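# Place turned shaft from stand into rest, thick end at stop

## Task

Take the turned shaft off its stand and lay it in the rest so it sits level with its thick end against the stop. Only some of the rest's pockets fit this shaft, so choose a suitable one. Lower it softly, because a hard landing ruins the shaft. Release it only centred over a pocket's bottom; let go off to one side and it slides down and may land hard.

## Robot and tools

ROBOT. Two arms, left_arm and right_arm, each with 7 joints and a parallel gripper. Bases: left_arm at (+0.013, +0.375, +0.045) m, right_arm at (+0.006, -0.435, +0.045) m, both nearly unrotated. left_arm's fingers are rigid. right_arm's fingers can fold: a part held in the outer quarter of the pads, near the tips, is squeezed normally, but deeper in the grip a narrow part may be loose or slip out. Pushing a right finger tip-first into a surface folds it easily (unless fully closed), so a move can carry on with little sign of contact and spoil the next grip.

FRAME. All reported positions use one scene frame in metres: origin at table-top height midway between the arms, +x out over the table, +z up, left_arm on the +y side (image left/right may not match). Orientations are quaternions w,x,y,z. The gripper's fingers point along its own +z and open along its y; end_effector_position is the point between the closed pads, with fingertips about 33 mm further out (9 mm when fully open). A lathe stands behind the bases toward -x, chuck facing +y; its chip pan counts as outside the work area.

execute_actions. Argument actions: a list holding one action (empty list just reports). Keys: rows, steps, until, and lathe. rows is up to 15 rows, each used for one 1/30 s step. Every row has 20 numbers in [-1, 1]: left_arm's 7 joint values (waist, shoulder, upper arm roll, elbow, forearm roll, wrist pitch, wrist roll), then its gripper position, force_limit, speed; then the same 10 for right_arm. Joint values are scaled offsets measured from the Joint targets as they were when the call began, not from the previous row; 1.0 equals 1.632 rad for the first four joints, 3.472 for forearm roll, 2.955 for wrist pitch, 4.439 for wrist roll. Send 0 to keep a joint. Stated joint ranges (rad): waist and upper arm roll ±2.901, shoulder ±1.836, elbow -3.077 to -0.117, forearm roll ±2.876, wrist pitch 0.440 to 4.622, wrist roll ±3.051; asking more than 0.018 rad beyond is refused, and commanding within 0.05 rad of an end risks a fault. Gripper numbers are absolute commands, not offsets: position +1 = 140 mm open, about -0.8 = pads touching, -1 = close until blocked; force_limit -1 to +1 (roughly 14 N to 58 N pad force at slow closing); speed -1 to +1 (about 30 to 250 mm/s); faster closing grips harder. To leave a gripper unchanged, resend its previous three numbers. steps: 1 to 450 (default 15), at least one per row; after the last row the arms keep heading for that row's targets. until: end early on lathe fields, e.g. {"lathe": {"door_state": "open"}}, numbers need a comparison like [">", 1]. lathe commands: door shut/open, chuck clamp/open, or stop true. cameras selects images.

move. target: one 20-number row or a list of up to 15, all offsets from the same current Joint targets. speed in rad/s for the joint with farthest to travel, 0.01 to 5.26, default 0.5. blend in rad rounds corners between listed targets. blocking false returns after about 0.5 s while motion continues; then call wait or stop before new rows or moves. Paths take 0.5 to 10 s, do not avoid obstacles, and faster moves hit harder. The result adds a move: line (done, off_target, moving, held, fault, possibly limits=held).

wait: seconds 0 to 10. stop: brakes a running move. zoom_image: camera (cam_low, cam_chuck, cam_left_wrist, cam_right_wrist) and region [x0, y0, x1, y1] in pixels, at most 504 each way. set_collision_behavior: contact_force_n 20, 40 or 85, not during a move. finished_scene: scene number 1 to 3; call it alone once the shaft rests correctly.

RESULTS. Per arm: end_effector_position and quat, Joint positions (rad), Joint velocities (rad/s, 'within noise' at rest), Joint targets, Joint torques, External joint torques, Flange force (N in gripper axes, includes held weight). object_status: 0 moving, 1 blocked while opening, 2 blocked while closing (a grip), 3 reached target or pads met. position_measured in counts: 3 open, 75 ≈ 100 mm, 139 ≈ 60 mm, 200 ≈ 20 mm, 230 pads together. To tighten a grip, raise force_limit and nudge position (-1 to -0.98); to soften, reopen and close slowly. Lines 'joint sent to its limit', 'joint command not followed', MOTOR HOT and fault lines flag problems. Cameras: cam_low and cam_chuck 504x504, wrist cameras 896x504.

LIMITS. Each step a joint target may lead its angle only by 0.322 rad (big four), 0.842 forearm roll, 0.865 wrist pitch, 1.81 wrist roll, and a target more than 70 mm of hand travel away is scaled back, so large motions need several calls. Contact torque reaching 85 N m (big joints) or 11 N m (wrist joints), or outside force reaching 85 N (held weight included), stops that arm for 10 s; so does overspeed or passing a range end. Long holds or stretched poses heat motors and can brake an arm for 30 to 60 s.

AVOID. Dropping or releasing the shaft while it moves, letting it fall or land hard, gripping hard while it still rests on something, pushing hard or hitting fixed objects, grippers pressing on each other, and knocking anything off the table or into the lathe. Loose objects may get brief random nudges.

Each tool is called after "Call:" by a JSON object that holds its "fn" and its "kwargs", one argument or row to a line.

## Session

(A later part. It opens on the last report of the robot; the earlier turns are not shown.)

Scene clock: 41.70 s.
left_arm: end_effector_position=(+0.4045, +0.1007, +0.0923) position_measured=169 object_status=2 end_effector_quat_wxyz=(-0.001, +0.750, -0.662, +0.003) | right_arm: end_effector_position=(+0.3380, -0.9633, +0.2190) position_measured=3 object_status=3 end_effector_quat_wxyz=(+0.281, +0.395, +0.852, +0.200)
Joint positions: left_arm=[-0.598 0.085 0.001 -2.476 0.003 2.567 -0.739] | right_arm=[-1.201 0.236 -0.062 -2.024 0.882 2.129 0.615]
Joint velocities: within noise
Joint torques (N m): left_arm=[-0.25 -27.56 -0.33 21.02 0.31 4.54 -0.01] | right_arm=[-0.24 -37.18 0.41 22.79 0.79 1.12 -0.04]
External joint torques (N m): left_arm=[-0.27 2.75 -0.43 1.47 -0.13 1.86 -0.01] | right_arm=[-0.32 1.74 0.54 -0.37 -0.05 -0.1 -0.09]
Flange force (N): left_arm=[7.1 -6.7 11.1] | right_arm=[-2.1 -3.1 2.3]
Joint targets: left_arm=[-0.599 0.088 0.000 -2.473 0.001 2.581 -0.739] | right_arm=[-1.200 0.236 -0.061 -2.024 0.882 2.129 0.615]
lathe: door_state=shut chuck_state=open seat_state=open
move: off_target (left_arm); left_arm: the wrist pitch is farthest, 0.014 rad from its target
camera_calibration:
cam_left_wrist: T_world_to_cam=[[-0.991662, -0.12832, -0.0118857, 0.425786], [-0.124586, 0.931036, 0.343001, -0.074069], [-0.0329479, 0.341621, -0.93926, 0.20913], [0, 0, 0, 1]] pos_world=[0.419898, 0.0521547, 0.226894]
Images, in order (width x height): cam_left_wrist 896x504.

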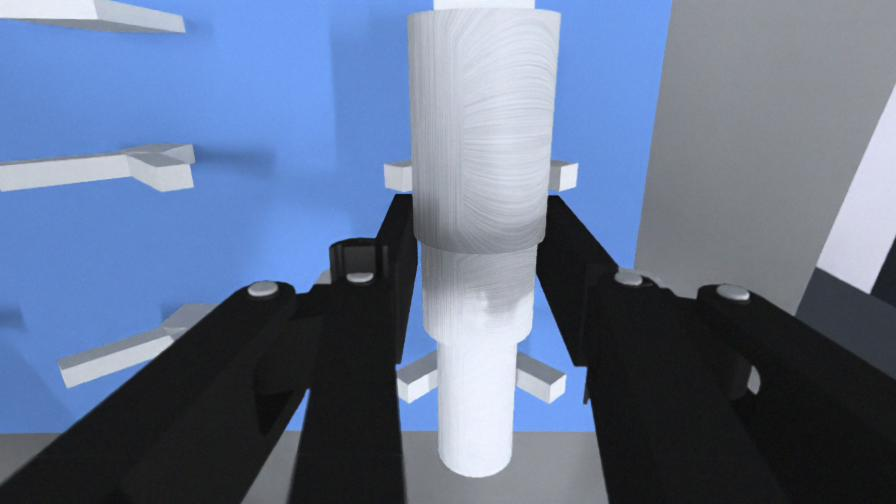

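Call:
{"fn": "execute_actions", "kwargs": {
  "actions": [
    {"rows":[[0,-0.0012,0,0.0001,0,-0.0007,0,0.2,0.6,-1,0,0,0,0,0,0,0,1,1,1]],"steps":50}
  ],
  "cameras": ["cam_left_wrist"]
}}

Scene clock: 43.67 s.
left_arm: end_effector_position=(+0.4078, +0.0980, +0.0938) position_measured=104 object_status=3 end_effector_quat_wxyz=(-0.002, +0.750, -0.662, +0.008) | right_arm: end_effector_position=(+0.3380, -0.9633, +0.2190) position_measured=3 object_status=3 end_effector_quat_wxyz=(+0.281, +0.395, +0.852, +0.200)
Joint positions: left_arm=[-0.598 0.086 0.001 -2.474 0.003 2.577 -0.739] | right_arm=[-1.201 0.236 -0.062 -2.024 0.882 2.129 0.615]
Joint velocities: within noise
Joint torques (N m): left_arm=[-0.18 -28.48 -0.02 19.08 0.38 2.83 -0.01] | right_arm=[-0.18 -37.24 0.46 22.83 0.78 1.11 -0.02]
External joint torques (N m): left_arm=[-0.16 1.71 -0.09 -0.35 -0.06 0.16 0] | right_arm=[-0.23 1.56 0.6 -0.23 -0.05 -0.11 -0.07]
Flange force (N): left_arm=[2.0 -1.8 4.6] | right_arm=[-2.2 -2.9 2.1]
Joint targets: left_arm=[-0.599 0.086 0.000 -2.473 0.001 2.579 -0.739] | right_arm=[-1.200 0.236 -0.061 -2.024 0.882 2.129 0.615]
lathe: door_state=shut chuck_state=open seat_state=open
camera_calibration:
cam_left_wrist: T_world_to_cam=[[-0.99159, -0.127833, -0.0202158, 0.429405], [-0.127169, 0.933354, 0.335675, -0.0701489], [-0.024042, 0.335423, -0.941761, 0.208707], [0, 0, 0, 1]] pos_world=[0.42189, 0.0503609, 0.22878]
Images, in order (width x height): cam_left_wrist 896x504.

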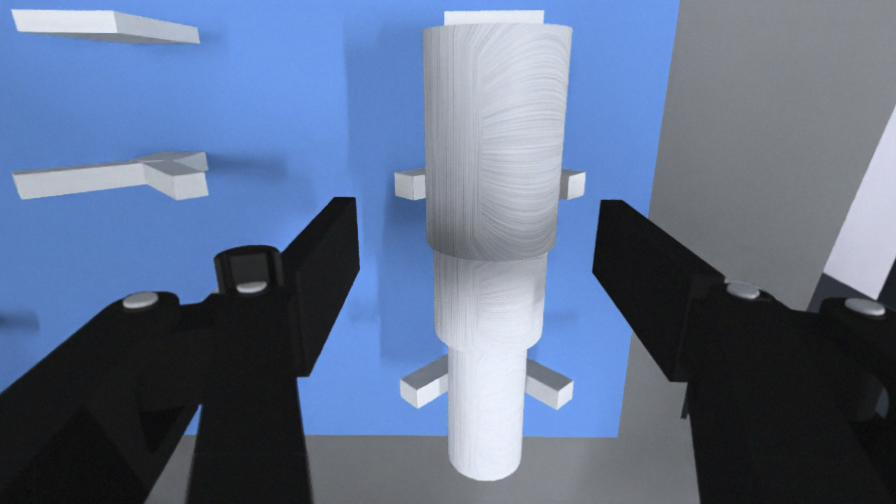

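Call:
{"fn": "move", "kwargs": {
  "target": [
    [0,-0.0445,0,0.0047,0,-0.0219,0,0.2,0.6,-1,0,0,0,0,0,0,0,1,1,1],
    [0,-0.1655,0,0.003,0,-0.085,0,0.2,0.6,-1,0,0,0,0,0,0,0,1,1,1]
  ],
  "speed": [0.1,0.4],
  "blend": [0.03,0],
  "cameras": ["cam_left_wrist","cam_low"]
}}

Call:
{"fn": "zoom_image", "kwargs": {
  "camera": "cam_low",
  "region": [160, 220, 280, 280]
}}

Scene clock: 45.83 s.
left_arm: end_effector_position=(+0.3980, +0.1050, +0.2011) position_measured=104 object_status=3 end_effector_quat_wxyz=(-0.003, +0.750, -0.662, +0.023) | right_arm: end_effector_position=(+0.3380, -0.9633, +0.2190) position_measured=3 object_status=3 end_effector_quat_wxyz=(+0.281, +0.395, +0.852, +0.200)
Joint positions: left_arm=[-0.598 -0.183 0.001 -2.467 0.003 2.33 -0.739] | right_arm=[-1.201 0.236 -0.062 -2.024 0.882 2.129 0.615]
Joint velocities: left_arm=[-0.001 0.001 0.002 0.001 0.001 -0.004 0.001] | right_arm=[within noise]
Joint torques (N m): left_arm=[-0.18 -22.75 -0.42 22.03 0.56 2.38 0.01] | right_arm=[-0.27 -37.2 0.4 22.76 0.78 1.12 -0.01]
External joint torques (N m): left_arm=[-0.09 1.59 -0.16 -0.94 -0.05 -0.39 0.02] | right_arm=[-0.37 1.35 0.5 -0.17 -0.05 -0.09 -0.06]
Flange force (N): left_arm=[1.3 -1.1 2.7] | right_arm=[-2.0 -2.7 1.7]
Joint targets: left_arm=[-0.599 -0.184 0.000 -2.468 0.001 2.327 -0.739] | right_arm=[-1.200 0.236 -0.061 -2.024 0.882 2.129 0.615]
lathe: door_state=shut chuck_state=open seat_state=open
move: done
camera_calibration:
cam_left_wrist: T_world_to_cam=[[-0.990801, -0.128744, -0.0416861, 0.426946], [-0.135313, 0.938626, 0.317288, -0.10768], [-0.00172116, 0.32001, -0.947413, 0.301118], [0, 0, 0, 1]] pos_world=[0.408966, 0.0596768, 0.337246]
Images, in order (width x height): cam_low 504x504, cam_left_wrist 896x504.

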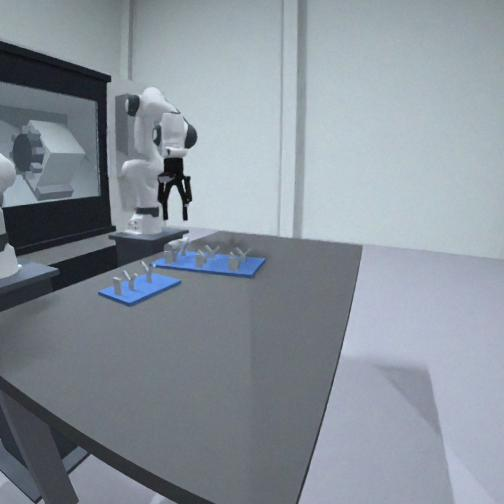

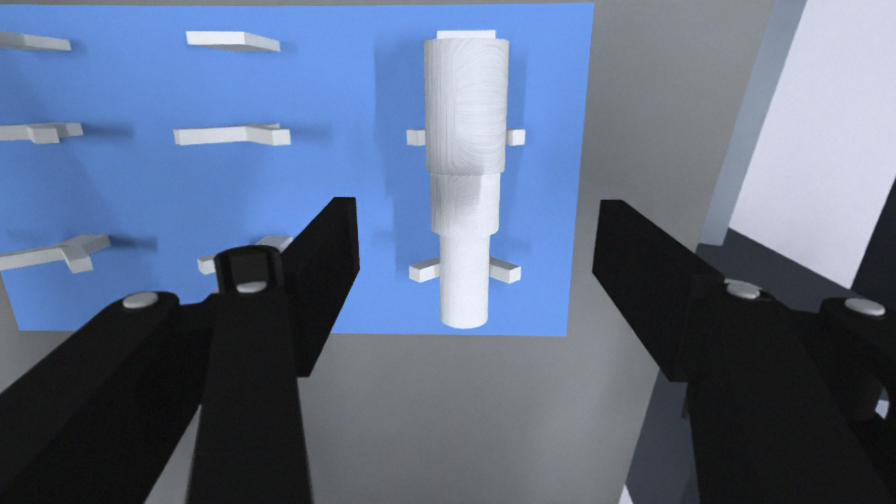

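Scaled by 4.200.

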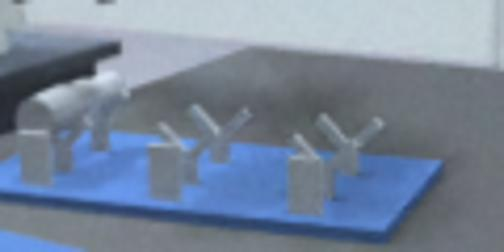

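Call:
{"fn": "finished_scene", "kwargs": {
  "scene": 2
}}

The scene is finished: the task was done.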